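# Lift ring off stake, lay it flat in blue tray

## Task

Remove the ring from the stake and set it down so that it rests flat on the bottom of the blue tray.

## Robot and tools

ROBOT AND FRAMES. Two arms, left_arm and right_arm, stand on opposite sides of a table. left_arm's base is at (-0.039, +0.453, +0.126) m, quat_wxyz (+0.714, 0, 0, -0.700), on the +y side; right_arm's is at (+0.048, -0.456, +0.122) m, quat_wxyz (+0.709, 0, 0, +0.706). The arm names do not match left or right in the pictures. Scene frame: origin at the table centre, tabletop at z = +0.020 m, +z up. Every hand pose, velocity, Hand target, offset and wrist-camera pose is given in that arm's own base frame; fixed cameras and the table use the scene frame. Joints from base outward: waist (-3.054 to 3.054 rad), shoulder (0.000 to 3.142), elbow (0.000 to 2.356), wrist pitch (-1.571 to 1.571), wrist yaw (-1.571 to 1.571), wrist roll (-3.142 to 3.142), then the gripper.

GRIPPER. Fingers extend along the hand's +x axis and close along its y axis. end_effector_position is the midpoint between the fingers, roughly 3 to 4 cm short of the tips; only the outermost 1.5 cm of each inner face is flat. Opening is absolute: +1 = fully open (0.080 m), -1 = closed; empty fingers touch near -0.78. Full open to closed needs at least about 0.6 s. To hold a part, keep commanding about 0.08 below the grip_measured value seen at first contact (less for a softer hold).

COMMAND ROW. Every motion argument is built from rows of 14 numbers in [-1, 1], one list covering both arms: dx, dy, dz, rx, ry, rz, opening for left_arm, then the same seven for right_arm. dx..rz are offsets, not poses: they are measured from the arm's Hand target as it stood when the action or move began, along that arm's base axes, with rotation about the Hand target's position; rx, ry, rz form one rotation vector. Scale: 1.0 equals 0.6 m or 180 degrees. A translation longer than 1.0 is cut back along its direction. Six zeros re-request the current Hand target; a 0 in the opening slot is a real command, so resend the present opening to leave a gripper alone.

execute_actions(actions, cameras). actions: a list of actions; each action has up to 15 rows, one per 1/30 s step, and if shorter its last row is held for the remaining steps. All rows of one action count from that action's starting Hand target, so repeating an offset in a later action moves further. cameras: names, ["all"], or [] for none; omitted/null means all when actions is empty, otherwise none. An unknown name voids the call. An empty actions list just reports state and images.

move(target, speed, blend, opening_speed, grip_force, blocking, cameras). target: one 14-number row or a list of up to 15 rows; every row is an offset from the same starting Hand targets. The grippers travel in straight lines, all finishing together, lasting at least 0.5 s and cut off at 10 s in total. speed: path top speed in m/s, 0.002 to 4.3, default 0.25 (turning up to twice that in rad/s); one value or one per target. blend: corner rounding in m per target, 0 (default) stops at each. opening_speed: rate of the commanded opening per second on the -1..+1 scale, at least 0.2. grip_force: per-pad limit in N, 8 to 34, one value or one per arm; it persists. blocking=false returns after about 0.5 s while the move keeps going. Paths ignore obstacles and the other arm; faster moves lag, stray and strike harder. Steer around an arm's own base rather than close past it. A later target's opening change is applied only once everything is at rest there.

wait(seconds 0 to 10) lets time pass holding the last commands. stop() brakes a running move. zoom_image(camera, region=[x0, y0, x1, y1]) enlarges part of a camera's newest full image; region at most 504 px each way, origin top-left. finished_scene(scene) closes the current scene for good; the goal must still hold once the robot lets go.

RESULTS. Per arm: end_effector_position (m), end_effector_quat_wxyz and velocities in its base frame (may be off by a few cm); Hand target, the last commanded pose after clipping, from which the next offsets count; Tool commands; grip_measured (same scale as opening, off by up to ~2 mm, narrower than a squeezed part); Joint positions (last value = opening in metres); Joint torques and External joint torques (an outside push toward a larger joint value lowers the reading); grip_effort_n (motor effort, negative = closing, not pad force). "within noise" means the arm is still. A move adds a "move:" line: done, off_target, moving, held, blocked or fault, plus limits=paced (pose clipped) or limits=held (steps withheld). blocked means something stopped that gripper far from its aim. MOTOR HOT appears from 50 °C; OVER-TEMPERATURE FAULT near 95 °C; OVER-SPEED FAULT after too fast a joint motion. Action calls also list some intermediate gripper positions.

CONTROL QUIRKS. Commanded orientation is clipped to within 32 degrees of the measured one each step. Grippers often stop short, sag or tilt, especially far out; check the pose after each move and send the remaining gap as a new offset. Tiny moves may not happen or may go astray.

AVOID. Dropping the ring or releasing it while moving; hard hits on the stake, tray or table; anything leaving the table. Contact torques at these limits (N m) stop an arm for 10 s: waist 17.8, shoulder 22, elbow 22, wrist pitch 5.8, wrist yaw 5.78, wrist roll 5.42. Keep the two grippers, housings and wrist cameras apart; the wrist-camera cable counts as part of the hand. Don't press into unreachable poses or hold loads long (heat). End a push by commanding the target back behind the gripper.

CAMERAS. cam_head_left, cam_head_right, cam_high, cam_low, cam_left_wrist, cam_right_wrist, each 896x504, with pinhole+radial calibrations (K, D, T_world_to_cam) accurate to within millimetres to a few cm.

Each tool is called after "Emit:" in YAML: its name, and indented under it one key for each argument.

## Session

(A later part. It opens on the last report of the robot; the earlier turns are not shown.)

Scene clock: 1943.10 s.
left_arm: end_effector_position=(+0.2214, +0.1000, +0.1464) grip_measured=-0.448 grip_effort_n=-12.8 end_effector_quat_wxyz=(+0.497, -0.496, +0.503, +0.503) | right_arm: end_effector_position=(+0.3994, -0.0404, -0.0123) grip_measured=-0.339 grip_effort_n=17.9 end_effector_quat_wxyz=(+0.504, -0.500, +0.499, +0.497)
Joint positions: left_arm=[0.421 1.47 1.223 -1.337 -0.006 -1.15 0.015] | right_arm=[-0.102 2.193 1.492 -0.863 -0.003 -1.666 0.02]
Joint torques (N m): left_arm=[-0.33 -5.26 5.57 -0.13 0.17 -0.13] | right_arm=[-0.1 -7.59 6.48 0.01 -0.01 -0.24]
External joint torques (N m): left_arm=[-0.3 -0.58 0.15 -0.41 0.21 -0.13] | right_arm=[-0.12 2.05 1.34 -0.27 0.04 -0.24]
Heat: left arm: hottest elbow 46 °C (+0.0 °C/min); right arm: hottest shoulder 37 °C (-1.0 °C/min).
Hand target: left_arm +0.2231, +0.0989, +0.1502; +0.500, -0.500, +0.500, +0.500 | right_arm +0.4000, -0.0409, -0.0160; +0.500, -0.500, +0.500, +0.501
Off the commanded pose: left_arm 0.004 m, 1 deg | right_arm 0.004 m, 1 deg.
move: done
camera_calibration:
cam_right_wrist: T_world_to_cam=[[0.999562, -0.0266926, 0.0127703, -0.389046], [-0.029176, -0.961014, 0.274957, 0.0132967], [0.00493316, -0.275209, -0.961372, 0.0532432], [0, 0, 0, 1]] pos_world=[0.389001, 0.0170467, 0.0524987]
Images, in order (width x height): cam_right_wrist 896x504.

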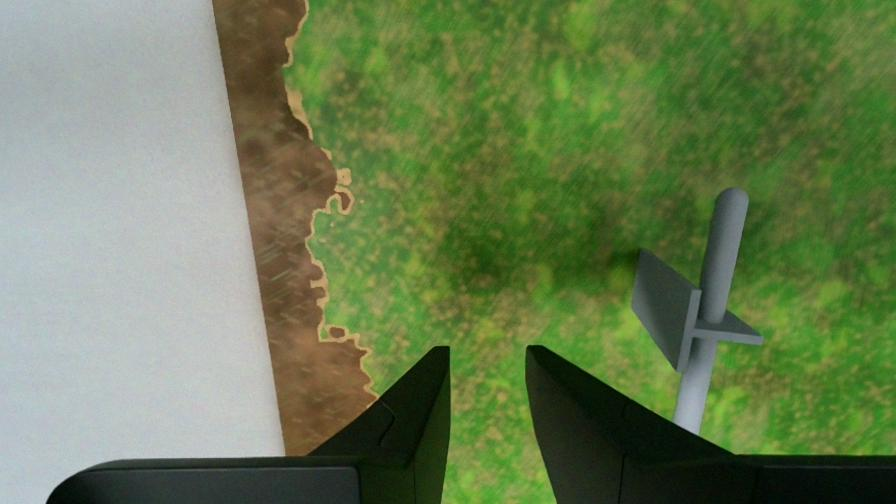

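Emit:
move:
  target:
    - [0,0,0,0,0,0,-0.45, 0,0,-0.0983,0,0,0,-0.335]
    - [0,0,0,0,0,0,-0.45, 0,0,-0.0983,0,0,0,-0.75]
  speed: 0.08
  opening_speed: 0.6

Emit:
move:
  target:
    - [0,0,0,0,0,0,-0.45, 0.0442,0.0215,0.0367,0,0,0,-0.75]
    - [0,0,0,0,0,0,-0.45, 0.0442,-0.0018,0.065,0.1667,0,0,-0.75]
  speed: [0.1,0.15]
  blend: [0.008,0]

Emit:
move:
  target: [0,0,0,0,0,0,-0.45, 0,-0.0483,0,0,0,0,-0.75]
  speed: 0.1
  cameras: ["cam_right_wrist"]

Emit:
move:
  target: [0,0,0,0,0,0,-0.45, 0,0,0.095,0,0,0,-0.75]
  speed: 0.1

Scene clock: 1973.90 s.
left_arm: end_effector_position=(+0.2214, +0.1000, +0.1464) grip_measured=-0.448 grip_effort_n=-12.8 end_effector_quat_wxyz=(+0.497, -0.496, +0.503, +0.503) | right_arm: end_effector_position=(+0.4042, -0.0409, -0.0684) grip_measured=-0.746 grip_effort_n=-16.0 end_effector_quat_wxyz=(+0.506, -0.502, +0.497, +0.494)
Joint positions: left_arm=[0.421 1.47 1.223 -1.337 -0.006 -1.15 0.015] | right_arm=[-0.102 2.313 1.445 -0.686 -0.003 -1.666 0.001]
Joint torques (N m): left_arm=[-0.35 -5.3 5.53 -0.15 0.17 -0.12] | right_arm=[-0.07 -7.82 4.22 0.36 -0.01 -0.24]
External joint torques (N m): left_arm=[-0.35 -0.56 0.1 -0.42 0.22 -0.12] | right_arm=[-0.08 2.07 -0.48 0.05 0.05 -0.24]
Heat: left arm: hottest elbow 46 °C (+0.0 °C/min); right arm: hottest shoulder 41 °C (+3.0 °C/min).
Hand target: left_arm +0.2231, +0.0989, +0.1502; +0.500, -0.500, +0.500, +0.500 | right_arm +0.4001, -0.0409, -0.0750; +0.500, -0.500, +0.500, +0.500
Off the commanded pose: left_arm 0.004 m, 1 deg | right_arm 0.008 m, 1 deg.
move: done

Scene clock: 1976.50 s.
left_arm: end_effector_position=(+0.2214, +0.1000, +0.1464) grip_measured=-0.448 grip_effort_n=-12.8 end_effector_quat_wxyz=(+0.497, -0.496, +0.503, +0.503) | right_arm: end_effector_position=(+0.4264, -0.0429, -0.0315) grip_measured=-0.746 grip_effort_n=-15.6 end_effector_quat_wxyz=(+0.613, -0.357, +0.356, +0.609)
Joint positions: left_arm=[0.421 1.47 1.223 -1.337 -0.006 -1.15 0.015] | right_arm=[-0.268 2.444 1.767 -1.036 -0.497 -1.871 0.001]
Joint torques (N m): left_arm=[-0.35 -5.24 5.57 -0.16 0.17 -0.09] | right_arm=[-0.03 -8.46 6.27 -0.28 -0.74 -0.25]
External joint torques (N m): left_arm=[-0.34 -0.52 0.12 -0.43 0.22 -0.09] | right_arm=[-0.02 2.42 1.3 -0.32 -0.39 -0.25]
Heat: left arm: hottest elbow 46 °C (+0.0 °C/min); right arm: hottest shoulder 41 °C (+4.0 °C/min).
Hand target: left_arm +0.2231, +0.0989, +0.1502; +0.500, -0.500, +0.500, +0.500 | right_arm +0.4266, -0.0421, -0.0359; +0.612, -0.353, +0.353, +0.613
Off the commanded pose: left_arm 0.004 m, 1 deg | right_arm 0.005 m, 1 deg.
move: done

Scene clock: 1977.53 s.
left_arm: end_effector_position=(+0.2214, +0.1000, +0.1464) grip_measured=-0.448 grip_effort_n=-12.8 end_effector_quat_wxyz=(+0.497, -0.496, +0.503, +0.503) | right_arm: end_effector_position=(+0.4269, -0.0705, -0.0308) grip_measured=-0.746 grip_effort_n=-16.0 end_effector_quat_wxyz=(+0.615, -0.354, +0.353, +0.609)
Joint positions: left_arm=[0.421 1.47 1.223 -1.337 -0.006 -1.15 0.015] | right_arm=[-0.33 2.486 1.847 -1.107 -0.496 -1.941 0.001]
Joint torques (N m): left_arm=[-0.3 -5.24 5.59 -0.14 0.18 -0.1] | right_arm=[-0.2 -8.63 6.29 -0.35 -0.34 -0.24]
External joint torques (N m): left_arm=[-0.33 -0.6 0.22 -0.4 0.23 -0.1] | right_arm=[-0.27 2.41 1.32 -0.34 0.01 -0.24]
Heat: left arm: hottest elbow 46 °C (+0.0 °C/min); right arm: hottest shoulder 41 °C (+4.0 °C/min).
Hand target: left_arm +0.2231, +0.0989, +0.1502; +0.500, -0.500, +0.500, +0.500 | right_arm +0.4266, -0.0709, -0.0360; +0.612, -0.353, +0.353, +0.613
Off the commanded pose: left_arm 0.004 m, 1 deg | right_arm 0.005 m, 1 deg.
move: done
camera_calibration:
cam_right_wrist: T_world_to_cam=[[0.999669, -0.0256764, 0.00133803, -0.417401], [-0.0246005, -0.970319, -0.240574, -0.028271], [0.00747538, 0.240462, -0.97063, 0.0620793], [0, 0, 0, 1]] pos_world=[0.416104, -0.053077, 0.0540132]
Images, in order (width x height): cam_right_wrist 896x504.

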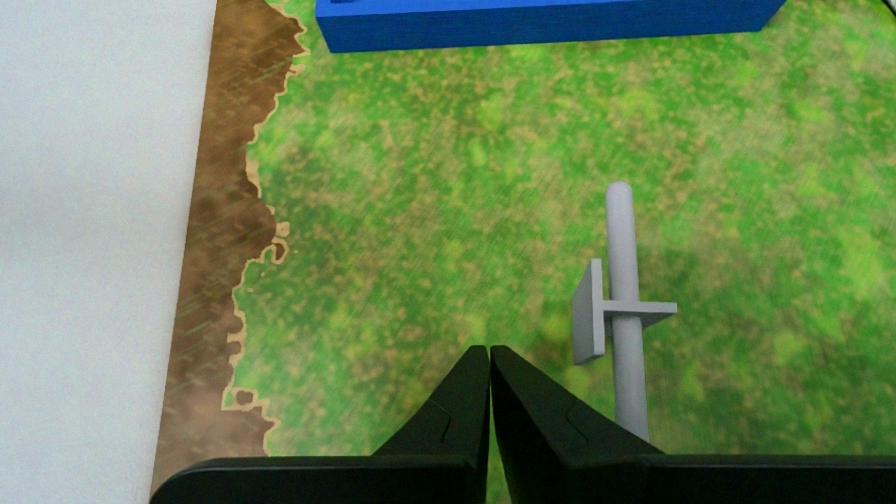

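Scene clock: 1978.60 s.
left_arm: end_effector_position=(+0.2214, +0.1000, +0.1464) grip_measured=-0.448 grip_effort_n=-12.8 end_effector_quat_wxyz=(+0.497, -0.496, +0.503, +0.503) | right_arm: end_effector_position=(+0.4246, -0.0699, +0.0156) grip_measured=-0.746 grip_effort_n=-15.6 end_effector_quat_wxyz=(+0.613, -0.345, +0.358, +0.615)
Joint positions: left_arm=[0.421 1.47 1.223 -1.337 -0.006 -1.15 0.015] | right_arm=[-0.33 2.431 1.935 -1.275 -0.496 -1.941 0.001]
Joint torques (N m): left_arm=[-0.3 -5.29 5.53 -0.15 0.16 -0.11] | right_arm=[0.11 -11.61 6.46 -0.39 -0.35 -0.24]
External joint torques (N m): left_arm=[-0.3 -0.65 0.13 -0.44 0.21 -0.11] | right_arm=[0.19 -0.52 1.24 -0.34 -0.01 -0.24]
Heat: left arm: hottest elbow 46 °C (+0.0 °C/min); right arm: hottest shoulder 41 °C (+4.0 °C/min).
Hand target: left_arm +0.2231, +0.0989, +0.1502; +0.500, -0.500, +0.500, +0.500 | right_arm +0.4266, -0.0711, +0.0210; +0.612, -0.353, +0.353, +0.613
Off the commanded pose: left_arm 0.004 m, 1 deg | right_arm 0.006 m, 1 deg.
move: done

Emit:
finished_scene:
  scene: 1

The scene is finished: the task was done.


## Next scene

The same job, from a new start.

Emit:
execute_actions:
  actions: []

Scene clock: 0.00 s.
left_arm: end_effector_position=(+0.2405, -0.3438, +0.0323) grip_measured=+1.000 grip_effort_n=n/a end_effector_quat_wxyz=(+0.844, +0.455, +0.180, -0.218) | right_arm: end_effector_position=(+0.2006, -0.2822, +0.1155) grip_measured=+1.000 grip_effort_n=n/a end_effector_quat_wxyz=(-0.352, -0.462, -0.236, +0.779)
Joint positions: left_arm=[-1.221 1.964 0.868 0.287 -0.803 0.278 0.08] | right_arm=[-0.75 1.852 1.45 -1.184 0.481 1.51 0.08]
Joint velocities: within noise
Joint torques (N m): no reading
External joint torques (N m): no reading
Heat: left arm: hottest elbow 32 °C (+0.0 °C/min); right arm: hottest wrist pitch 29 °C (+0.0 °C/min).
Hand target: left_arm +0.2410, -0.3447, +0.0344; +0.846, +0.453, +0.178, -0.217 | right_arm +0.2007, -0.2826, +0.1163; -0.352, -0.462, -0.235, +0.779
Tool commands: left_gripper/opening=+1.0 right_gripper/opening=+1.0
camera_calibration:
cam_left_wrist: T_world_to_cam=[[-0.498535, -0.501135, -0.707337, -0.0150548], [-0.27967, 0.865317, -0.415947, 0.42266], [0.820516, -0.00954326, -0.571543, -0.10659], [0, 0, 0, 1]] pos_world=[0.198159, -0.374297, 0.104235]
cam_right_wrist: T_world_to_cam=[[-0.753651, 0.656146, 0.0385145, 0.343129], [0.637848, 0.74426, -0.198058, 0.142008], [-0.15862, -0.1247, -0.979433, 0.187897], [0, 0, 0, 1]] pos_world=[0.197824, -0.307403, 0.198943]

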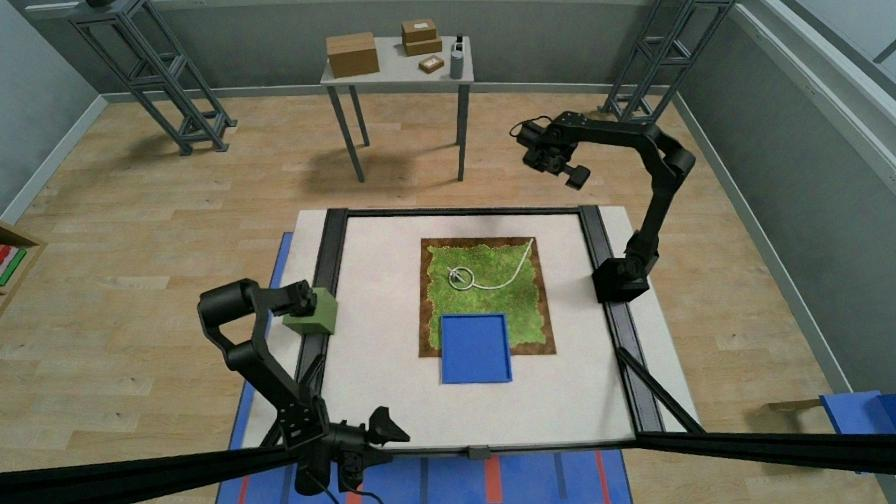

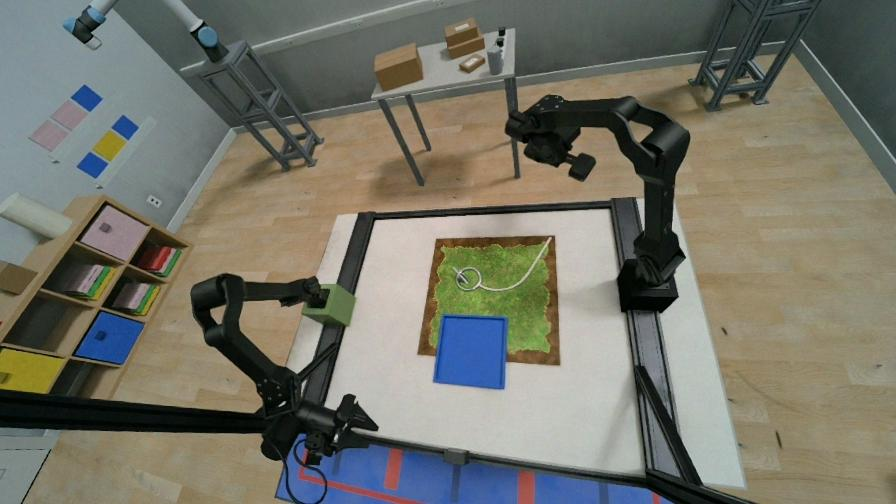

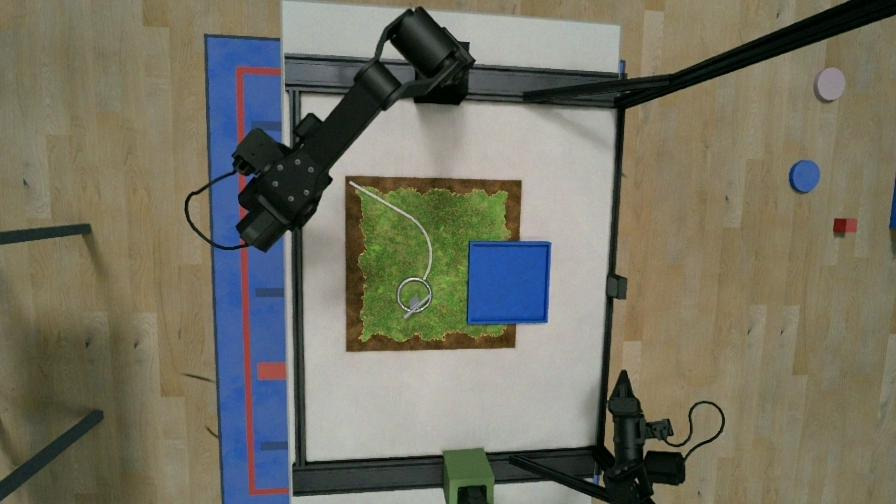

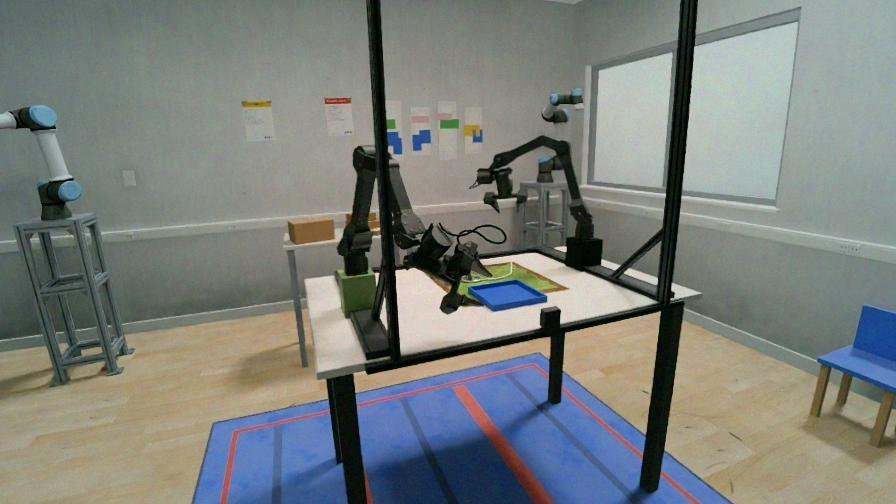

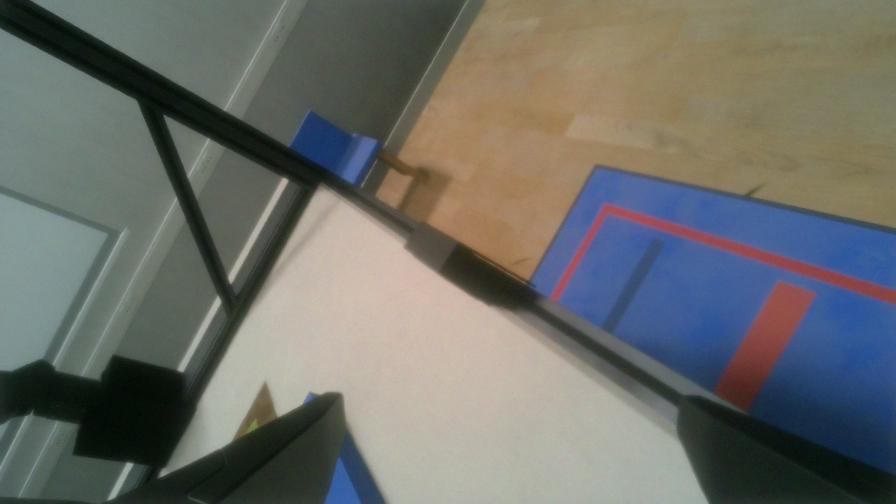

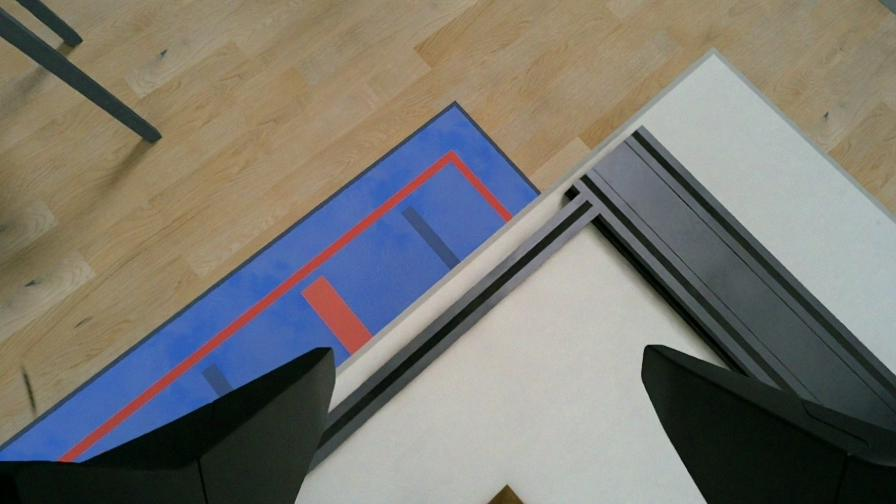

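Emit:
zoom_image:
  camera: "cam_high"
  region: [365, 260, 465, 340]

Scaled by 5.040 from the camera's 896x504 image, which has a finer 1280x720 frame.

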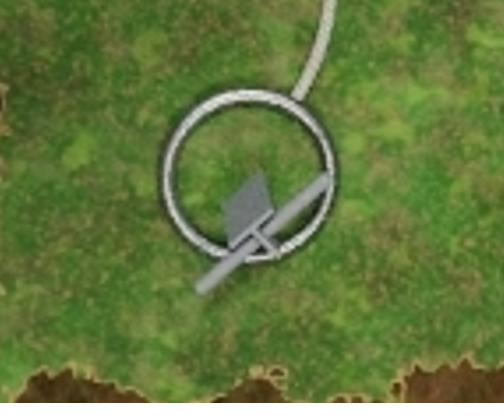

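Emit:
move:
  target: [0,0,0,0,0,0,1, 0.4105,0.3585,-0.2205,0.1662,-0.0128,0.4355,-0.335]
  speed: 0.45
  cameras: ["cam_right_wrist"]

Scene clock: 60.53 s.
left_arm: end_effector_position=(+0.2405, -0.3438, +0.0323) grip_measured=+1.000 grip_effort_n=-0.7 end_effector_quat_wxyz=(+0.844, +0.455, +0.180, -0.218) | right_arm: end_effector_position=(+0.4459, -0.0688, -0.0126) grip_measured=-0.331 grip_effort_n=-16.0 end_effector_quat_wxyz=(+0.644, +0.296, +0.639, -0.299)
Joint positions: left_arm=[-1.221 1.964 0.868 0.287 -0.803 0.278 0.08] | right_arm=[-0.151 2.378 1.813 -1 0.006 0.716 0.02]
Joint torques (N m): left_arm=[-0.03 -7.35 4.2 1.18 -0.43 -0.03] | right_arm=[0.16 -8.72 6.83 0.08 -0.23 -0.18]
External joint torques (N m): left_arm=[-0.07 0.08 -0.42 -0.03 -0.11 0] | right_arm=[0.18 2.12 1.46 -0.24 -0.28 -0.18]
Heat: left arm: hottest elbow 36 °C (+4.0 °C/min); right arm: hottest shoulder 32 °C (+7.1 °C/min).
Hand target: left_arm +0.2410, -0.3447, +0.0344; +0.846, +0.453, +0.178, -0.217 | right_arm +0.4471, -0.0676, -0.0160; +0.643, +0.295, +0.642, -0.295
Off the commanded pose: left_arm 0.002 m, 0 deg | right_arm 0.004 m, 1 deg.
move: done
camera_calibration:
cam_right_wrist: T_world_to_cam=[[-0.775195, -0.631698, 0.00547945, 0.313381], [-0.607344, 0.747639, 0.268643, 0.362763], [-0.173798, 0.204923, -0.963224, 0.157678], [0, 0, 0, 1]] pos_world=[0.490657, -0.105566, 0.0527084]
Images, in order (width x height): cam_right_wrist 896x504.

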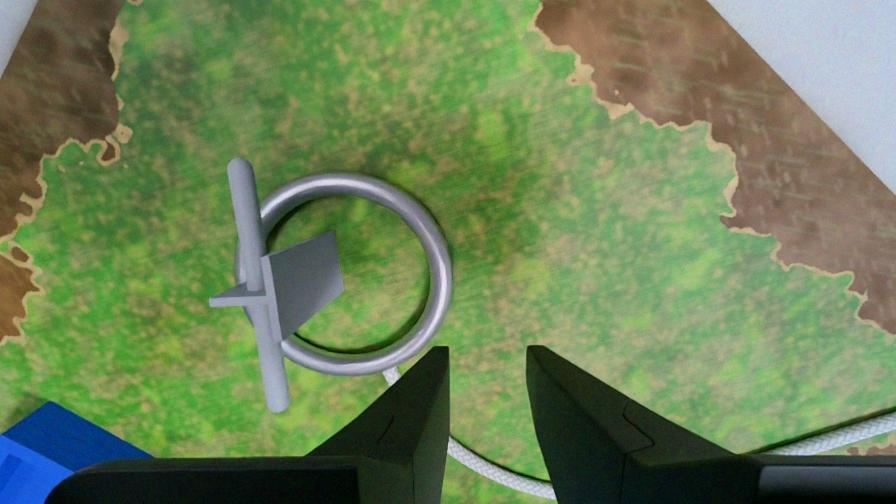

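Emit:
move:
  target:
    - [0,0,0,0,0,0,1, 0.0167,0.005,-0.06,0,0,0,-0.335]
    - [0,0,0,0,0,0,1, 0.0167,0.005,-0.11,0,0,0,-0.335]
    - [0,0,0,0,0,0,1, 0.0167,0.005,-0.11,0,0,0,-0.75]
  speed: [0.12,0.06,0.06]
  blend: [0.01,0,0]
  opening_speed: 0.5
  cameras: ["cam_right_wrist"]

Scene clock: 162.53 s.
left_arm: end_effector_position=(+0.2405, -0.3438, +0.0323) grip_measured=+1.000 grip_effort_n=-1.2 end_effector_quat_wxyz=(+0.844, +0.455, +0.180, -0.218) | right_arm: end_effector_position=(+0.4605, -0.0663, -0.0745) grip_measured=-0.622 grip_effort_n=-83.5 end_effector_quat_wxyz=(+0.649, +0.294, +0.637, -0.294)
Joint positions: left_arm=[-1.221 1.964 0.868 0.287 -0.803 0.278 0.08] | right_arm=[-0.142 2.526 1.824 -0.851 0.004 0.716 0.007]
Joint torques (N m): left_arm=[-0.01 -7.35 4.28 1.19 -0.43 -0.03] | right_arm=[0.04 -8.85 4.82 0.4 -0.19 0.11]
External joint torques (N m): left_arm=[0.01 0.1 -0.37 -0.03 -0.12 0] | right_arm=[0.06 2.38 -0.28 0.05 -0.23 0.11]
Heat: left arm: hottest shoulder 37 °C (+1.0 °C/min); right arm: hottest shoulder 42 °C (+3.0 °C/min).
Hand target: left_arm +0.2410, -0.3447, +0.0344; +0.846, +0.453, +0.178, -0.217 | right_arm +0.4571, -0.0645, -0.0820; +0.643, +0.295, +0.643, -0.295
Off the commanded pose: left_arm 0.002 m, 0 deg | right_arm 0.008 m, 1 deg.
move: done
camera_calibration:
cam_right_wrist: T_world_to_cam=[[-0.769158, -0.639048, -0.00362217, 0.322746], [-0.617519, 0.741762, 0.261646, 0.390102], [-0.164518, 0.203484, -0.965157, 0.09555], [0, 0, 0, 1]] pos_world=[0.504858, -0.102556, -0.00867906]
Images, in order (width x height): cam_right_wrist 896x504.

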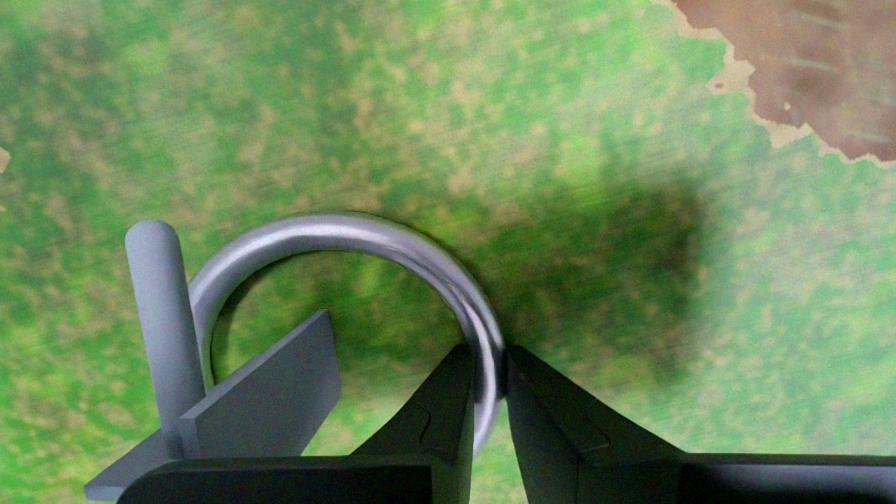

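Emit:
move:
  target:
    - [0,0,0,0,0,0,1, 0.0367,-0.0207,0.035,0,0,0,-0.75]
    - [0,0,0,0,0,0,1, 0.026,-0.0083,0.0658,-0.0969,-0.0833,0,-0.75]
  speed: [0.08,0.12]
  blend: [0.004,0]
  cameras: ["cam_right_wrist"]

Scene clock: 245.73 s.
left_arm: end_effector_position=(+0.2405, -0.3438, +0.0323) grip_measured=+1.000 grip_effort_n=-0.7 end_effector_quat_wxyz=(+0.844, +0.455, +0.180, -0.218) | right_arm: end_effector_position=(+0.4700, -0.0688, -0.0520) grip_measured=-0.622 grip_effort_n=-83.5 end_effector_quat_wxyz=(+0.752, +0.227, +0.513, -0.346)
Joint positions: left_arm=[-1.221 1.964 0.868 0.287 -0.803 0.278 0.08] | right_arm=[-0.059 2.353 1.536 -0.489 0.276 0.755 0.007]
Joint torques (N m): left_arm=[-0.02 -7.37 4.25 1.19 -0.42 -0.03] | right_arm=[0.09 -12.38 4.88 1.05 0.55 0.21]
External joint torques (N m): left_arm=[-0.03 0.05 -0.36 -0.03 -0.1 0.01] | right_arm=[0.17 -1.73 -0.42 0.29 0.33 0.21]
Heat: left arm: hottest shoulder 38 °C (+0.0 °C/min); right arm: hottest shoulder 41 °C (+1.0 °C/min).
Hand target: left_arm +0.2410, -0.3447, +0.0344; +0.846, +0.453, +0.178, -0.217 | right_arm +0.4726, -0.0696, -0.0425; +0.758, +0.231, +0.501, -0.348
Off the commanded pose: left_arm 0.002 m, 0 deg | right_arm 0.010 m, 1 deg.
move: off_target (right_arm)
camera_calibration:
cam_right_wrist: T_world_to_cam=[[-0.766082, -0.642666, 0.00991585, 0.327486], [-0.640269, 0.761692, -0.099402, 0.385149], [0.0563295, -0.0824989, -0.994998, -0.0056954], [0, 0, 0, 1]] pos_world=[0.497801, -0.0833705, 0.0293704]
Images, in order (width x height): cam_right_wrist 896x504.

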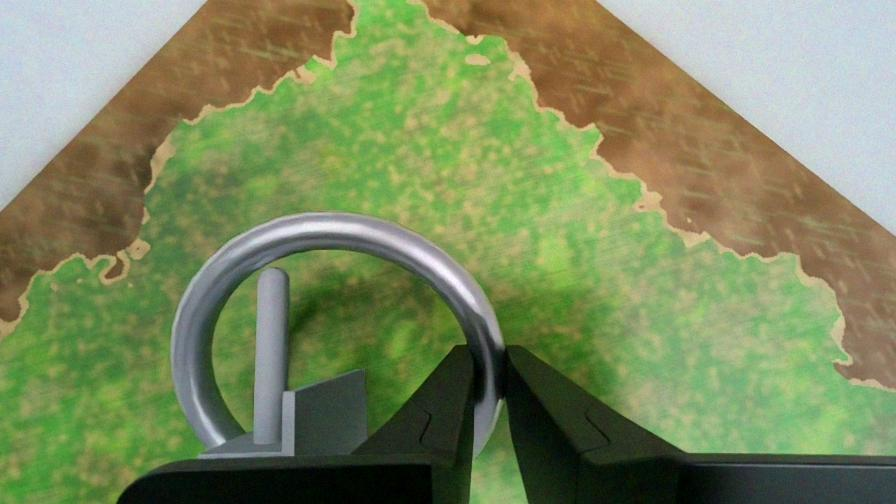

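Emit:
move:
  target: [0,0,0,0,0,0,1, 0.0043,-0.005,0.0217,0,0,0,-0.75]
  speed: 0.1
  cameras: ["cam_right_wrist"]

Scene clock: 269.30 s.
left_arm: end_effector_position=(+0.2405, -0.3438, +0.0323) grip_measured=+1.000 grip_effort_n=-0.7 end_effector_quat_wxyz=(+0.844, +0.455, +0.180, -0.218) | right_arm: end_effector_position=(+0.4682, -0.0703, -0.0426) grip_measured=-0.622 grip_effort_n=-83.5 end_effector_quat_wxyz=(+0.749, +0.227, +0.516, -0.348)
Joint positions: left_arm=[-1.221 1.964 0.868 0.287 -0.803 0.278 0.08] | right_arm=[-0.062 2.334 1.547 -0.528 0.276 0.755 0.007]
Joint torques (N m): left_arm=[-0.05 -7.35 4.25 1.2 -0.43 -0.06] | right_arm=[-0.1 -12.18 7.09 0.69 0.48 0.02]
External joint torques (N m): left_arm=[-0.05 0.12 -0.43 -0.03 -0.11 -0.02] | right_arm=[-0.01 -1.65 1.79 -0.04 0.27 0.02]
Heat: left arm: hottest shoulder 39 °C (+1.0 °C/min); right arm: hottest shoulder 42 °C (+2.0 °C/min).
Hand target: left_arm +0.2410, -0.3447, +0.0344; +0.846, +0.453, +0.178, -0.217 | right_arm +0.4752, -0.0725, -0.0296; +0.758, +0.230, +0.502, -0.348
Off the commanded pose: left_arm 0.002 m, 0 deg | right_arm 0.015 m, 2 deg.
move: off_target (right_arm)
camera_calibration:
cam_right_wrist: T_world_to_cam=[[-0.768162, -0.640042, 0.0165335, 0.326531], [-0.638527, 0.763936, -0.0931942, 0.385792], [0.0470176, -0.0821453, -0.995511, 0.00793989], [0, 0, 0, 1]] pos_world=[0.496794, -0.0850743, 0.0384591]
Images, in order (width x height): cam_right_wrist 896x504.

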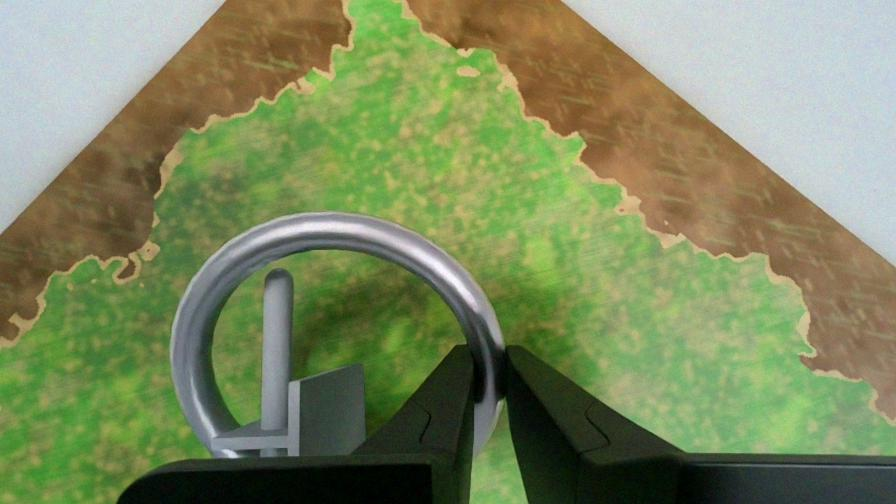

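Emit:
move:
  target:
    - [0,0,0,0,0,0,1, 0,0,0.0105,0,0,0,-0.75]
    - [0,0,0,0,0,0,1, -0.0268,0.0312,0.0105,0,0,0,-0.75]
  speed: 0.08
  blend: [0.003,0]
  cameras: ["cam_right_wrist"]

Scene clock: 310.40 s.
left_arm: end_effector_position=(+0.2405, -0.3438, +0.0323) grip_measured=+1.000 grip_effort_n=-1.2 end_effector_quat_wxyz=(+0.844, +0.455, +0.180, -0.218) | right_arm: end_effector_position=(+0.4571, -0.0528, -0.0318) grip_measured=-0.622 grip_effort_n=-83.5 end_effector_quat_wxyz=(+0.753, +0.227, +0.512, -0.346)
Joint positions: left_arm=[-1.221 1.964 0.868 0.287 -0.803 0.278 0.08] | right_arm=[-0.023 2.269 1.476 -0.522 0.287 0.79 0.007]
Joint torques (N m): left_arm=[-0.04 -7.4 4.3 1.2 -0.43 -0.05] | right_arm=[-0.14 -11.87 4.96 1.04 0.54 0.22]
External joint torques (N m): left_arm=[-0.03 0.06 -0.39 -0.04 -0.12 -0.02] | right_arm=[-0.14 -1.64 -0.38 0.3 0.33 0.21]
Heat: left arm: hottest shoulder 39 °C (+0.0 °C/min); right arm: hottest shoulder 56 °C (+15.2 °C/min). Fold the right arm in close to its base, or ease its load, before you think long.
Hand target: left_arm +0.2410, -0.3447, +0.0344; +0.846, +0.453, +0.178, -0.217 | right_arm +0.4592, -0.0539, -0.0232; +0.758, +0.231, +0.501, -0.348
Off the commanded pose: left_arm 0.002 m, 0 deg | right_arm 0.009 m, 1 deg.
MOTOR HOT: joint 2 (shoulder) of the right arm reports 56 °C; the controller stops that arm at 95 °C. To cool a motor, set the load down, stop pushing, or move to a pose that needs little force.
move: off_target (right_arm)
camera_calibration:
cam_right_wrist: T_world_to_cam=[[-0.765694, -0.643129, 0.0099125, 0.327467], [-0.640636, 0.761169, -0.101033, 0.366934], [0.0574321, -0.0837106, -0.994834, 0.0158259], [0, 0, 0, 1]] pos_world=[0.484902, -0.0673711, 0.0495706]
Images, in order (width x height): cam_right_wrist 896x504.

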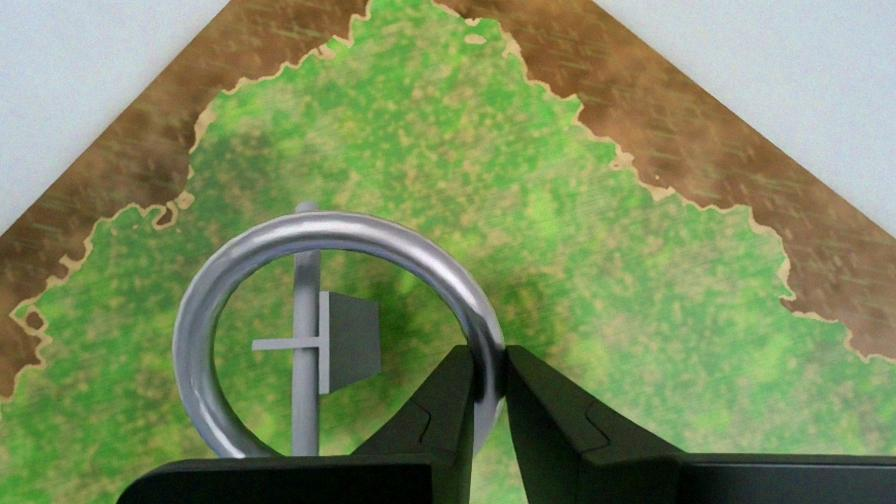

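Emit:
move:
  target:
    - [0,0,0,0,0,0,1, -0.0077,0.0088,-0.0033,0,0,0,-0.75]
    - [0,0,0,0,0,0,1, -0.0077,0.0088,0.1,0,0,0,-0.75]
    - [0,0,0,0,0,0,1, -0.0478,0.3698,0.0387,0.0969,0.0833,0,-0.75]
  speed: [0.08,0.1,0.2]
  blend: [0,0.01,0]
  cameras: ["cam_right_wrist", "cam_high"]

Scene clock: 373.50 s.
left_arm: end_effector_position=(+0.2405, -0.3438, +0.0323) grip_measured=+1.000 grip_effort_n=-0.7 end_effector_quat_wxyz=(+0.844, +0.455, +0.180, -0.218) | right_arm: end_effector_position=(+0.4285, +0.1665, +0.0009) grip_measured=-0.622 grip_effort_n=-83.5 end_effector_quat_wxyz=(+0.645, +0.291, +0.643, -0.294)
Joint positions: left_arm=[-1.221 1.964 0.868 0.287 -0.803 0.278 0.08] | right_arm=[0.372 2.404 1.916 -1.084 0.005 1.226 0.007]
Joint torques (N m): left_arm=[-0.05 -7.38 4.3 1.19 -0.43 -0.01] | right_arm=[-0.02 -9.29 7.32 0.08 -0.2 0.19]
External joint torques (N m): left_arm=[-0.03 0.15 -0.44 -0.06 -0.11 0.03] | right_arm=[-0.01 1.73 1.87 -0.23 -0.25 0.19]
Heat: left arm: hottest shoulder 40 °C (+1.0 °C/min); right arm: hottest shoulder 50 °C (-4.0 °C/min). Fold the right arm in close to its base, or ease its load, before you think long.
Hand target: left_arm +0.2410, -0.3447, +0.0344; +0.846, +0.453, +0.178, -0.217 | right_arm +0.4305, +0.1680, +0.0000; +0.643, +0.295, +0.642, -0.295
Off the commanded pose: left_arm 0.002 m, 0 deg | right_arm 0.003 m, 1 deg.
MOTOR HOT: still on. Joint 2 (shoulder) of the right arm reports 50 °C.
move: done
camera_calibration:
cam_right_wrist: T_world_to_cam=[[-0.76645, -0.642253, 0.00804506, 0.446448], [-0.616276, 0.738864, 0.272552, 0.177937], [-0.180991, 0.203939, -0.962108, 0.122641], [0, 0, 0, 1]] pos_world=[0.474035, 0.13025, 0.0659055]
Images, in order (width x height): cam_high 896x504, cam_right_wrist 896x504.

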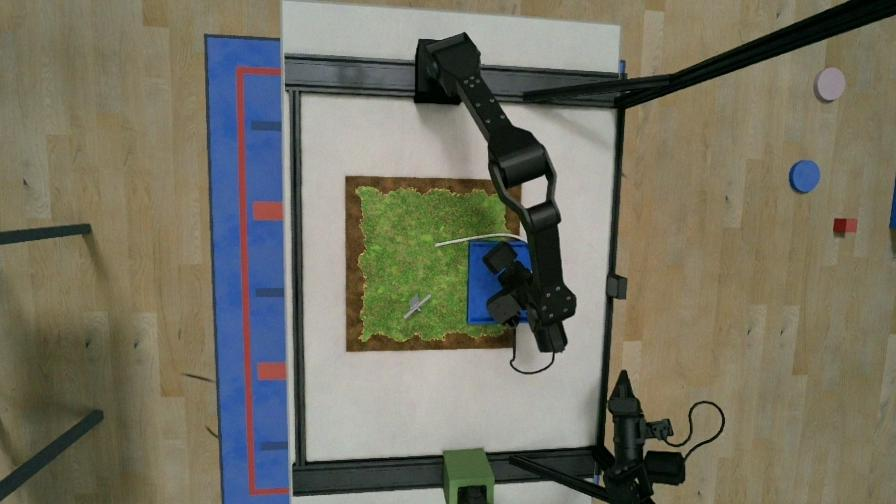

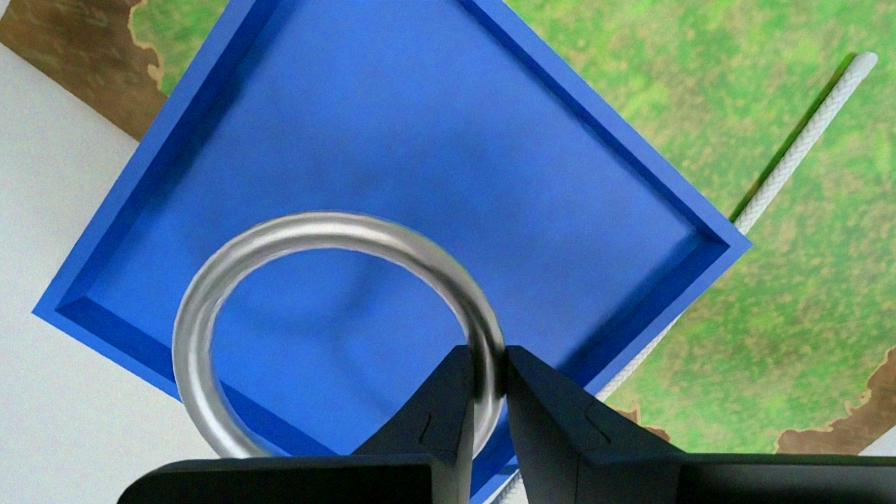

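Emit:
move:
  target:
    - [0,0,0,0,0,0,1, 0,-0.005,-0.0833,0,0,0,-0.75]
    - [0,0,0,0,0,0,1, 0,-0.005,-0.1217,0,0,0,-0.75]
    - [0,0,0,0,0,0,1, 0,-0.005,-0.1217,0,0,0,-0.4]
    - [0,0,0,0,0,0,1, 0,-0.005,-0.085,0,0,0,-0.4]
    - [0,0,0,0,0,0,1, 0,-0.005,0.06,0,0,0,-0.4]
  speed: [0.15,0.04,0.04,0.06,0.2]
  blend: [0.003,0,0,0.01,0]
  opening_speed: 0.5
  cameras: ["cam_right_wrist", "cam_high"]

Scene clock: 404.43 s.
left_arm: end_effector_position=(+0.2405, -0.3438, +0.0323) grip_measured=+1.000 grip_effort_n=-0.7 end_effector_quat_wxyz=(+0.844, +0.455, +0.180, -0.218) | right_arm: end_effector_position=(+0.4283, +0.1642, +0.0311) grip_measured=-0.403 grip_effort_n=17.9 end_effector_quat_wxyz=(+0.641, +0.290, +0.645, -0.299)
Joint positions: left_arm=[-1.221 1.964 0.868 0.287 -0.803 0.278 0.08] | right_arm=[0.368 2.383 2.001 -1.201 0.005 1.226 0.017]
Joint torques (N m): left_arm=[-0.08 -7.36 4.21 1.17 -0.42 -0.03] | right_arm=[-0.18 -11.08 6.94 0.04 -0.17 0.01]
External joint torques (N m): left_arm=[-0.08 0.17 -0.53 -0.08 -0.1 0] | right_arm=[-0.24 0.04 1.36 -0.25 -0.22 0.01]
Heat: left arm: hottest shoulder 40 °C (+0.0 °C/min); right arm: hottest shoulder 48 °C (-2.0 °C/min). Fold the right arm in close to its base, or ease its load, before you think long.
Hand target: left_arm +0.2410, -0.3447, +0.0344; +0.846, +0.453, +0.178, -0.217 | right_arm +0.4305, +0.1651, +0.0360; +0.643, +0.295, +0.643, -0.295
Off the commanded pose: left_arm 0.002 m, 0 deg | right_arm 0.005 m, 1 deg.
MOTOR HOT: still on. Joint 2 (shoulder) of the right arm reports 48 °C.
move: done
camera_calibration:
cam_right_wrist: T_world_to_cam=[[-0.769235, -0.638704, 0.0183073, 0.444898], [-0.609983, 0.742573, 0.276597, 0.167757], [-0.190258, 0.201601, -0.960812, 0.156468], [0, 0, 0, 1]] pos_world=[0.474329, 0.128042, 0.0957904]
Images, in order (width x height): cam_high 896x504, cam_right_wrist 896x504.

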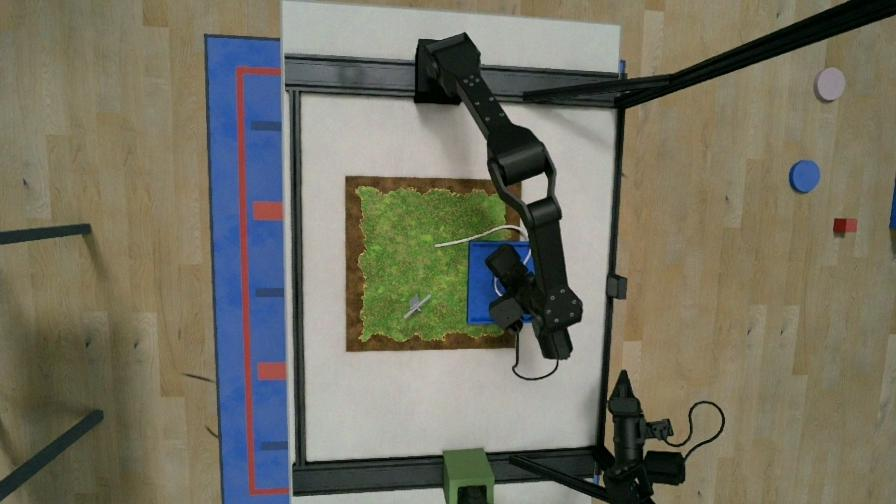

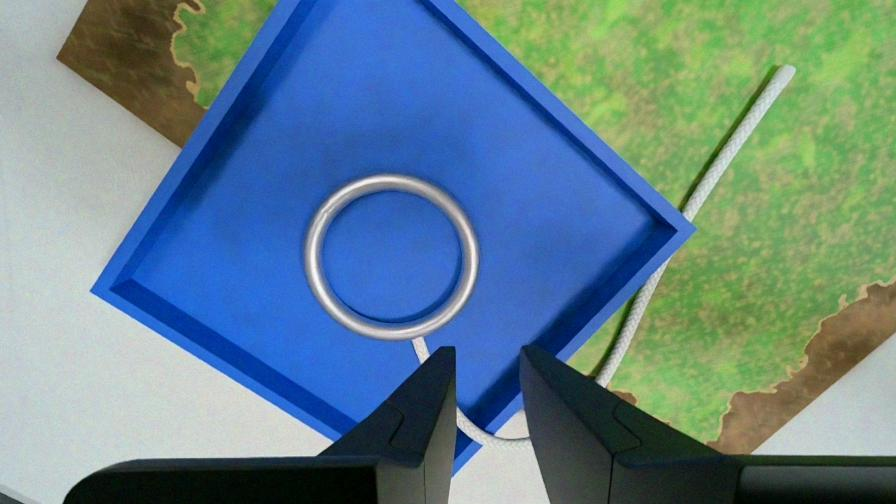

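Emit:
finished_scene:
  scene: 2

The scene is finished: the task was done.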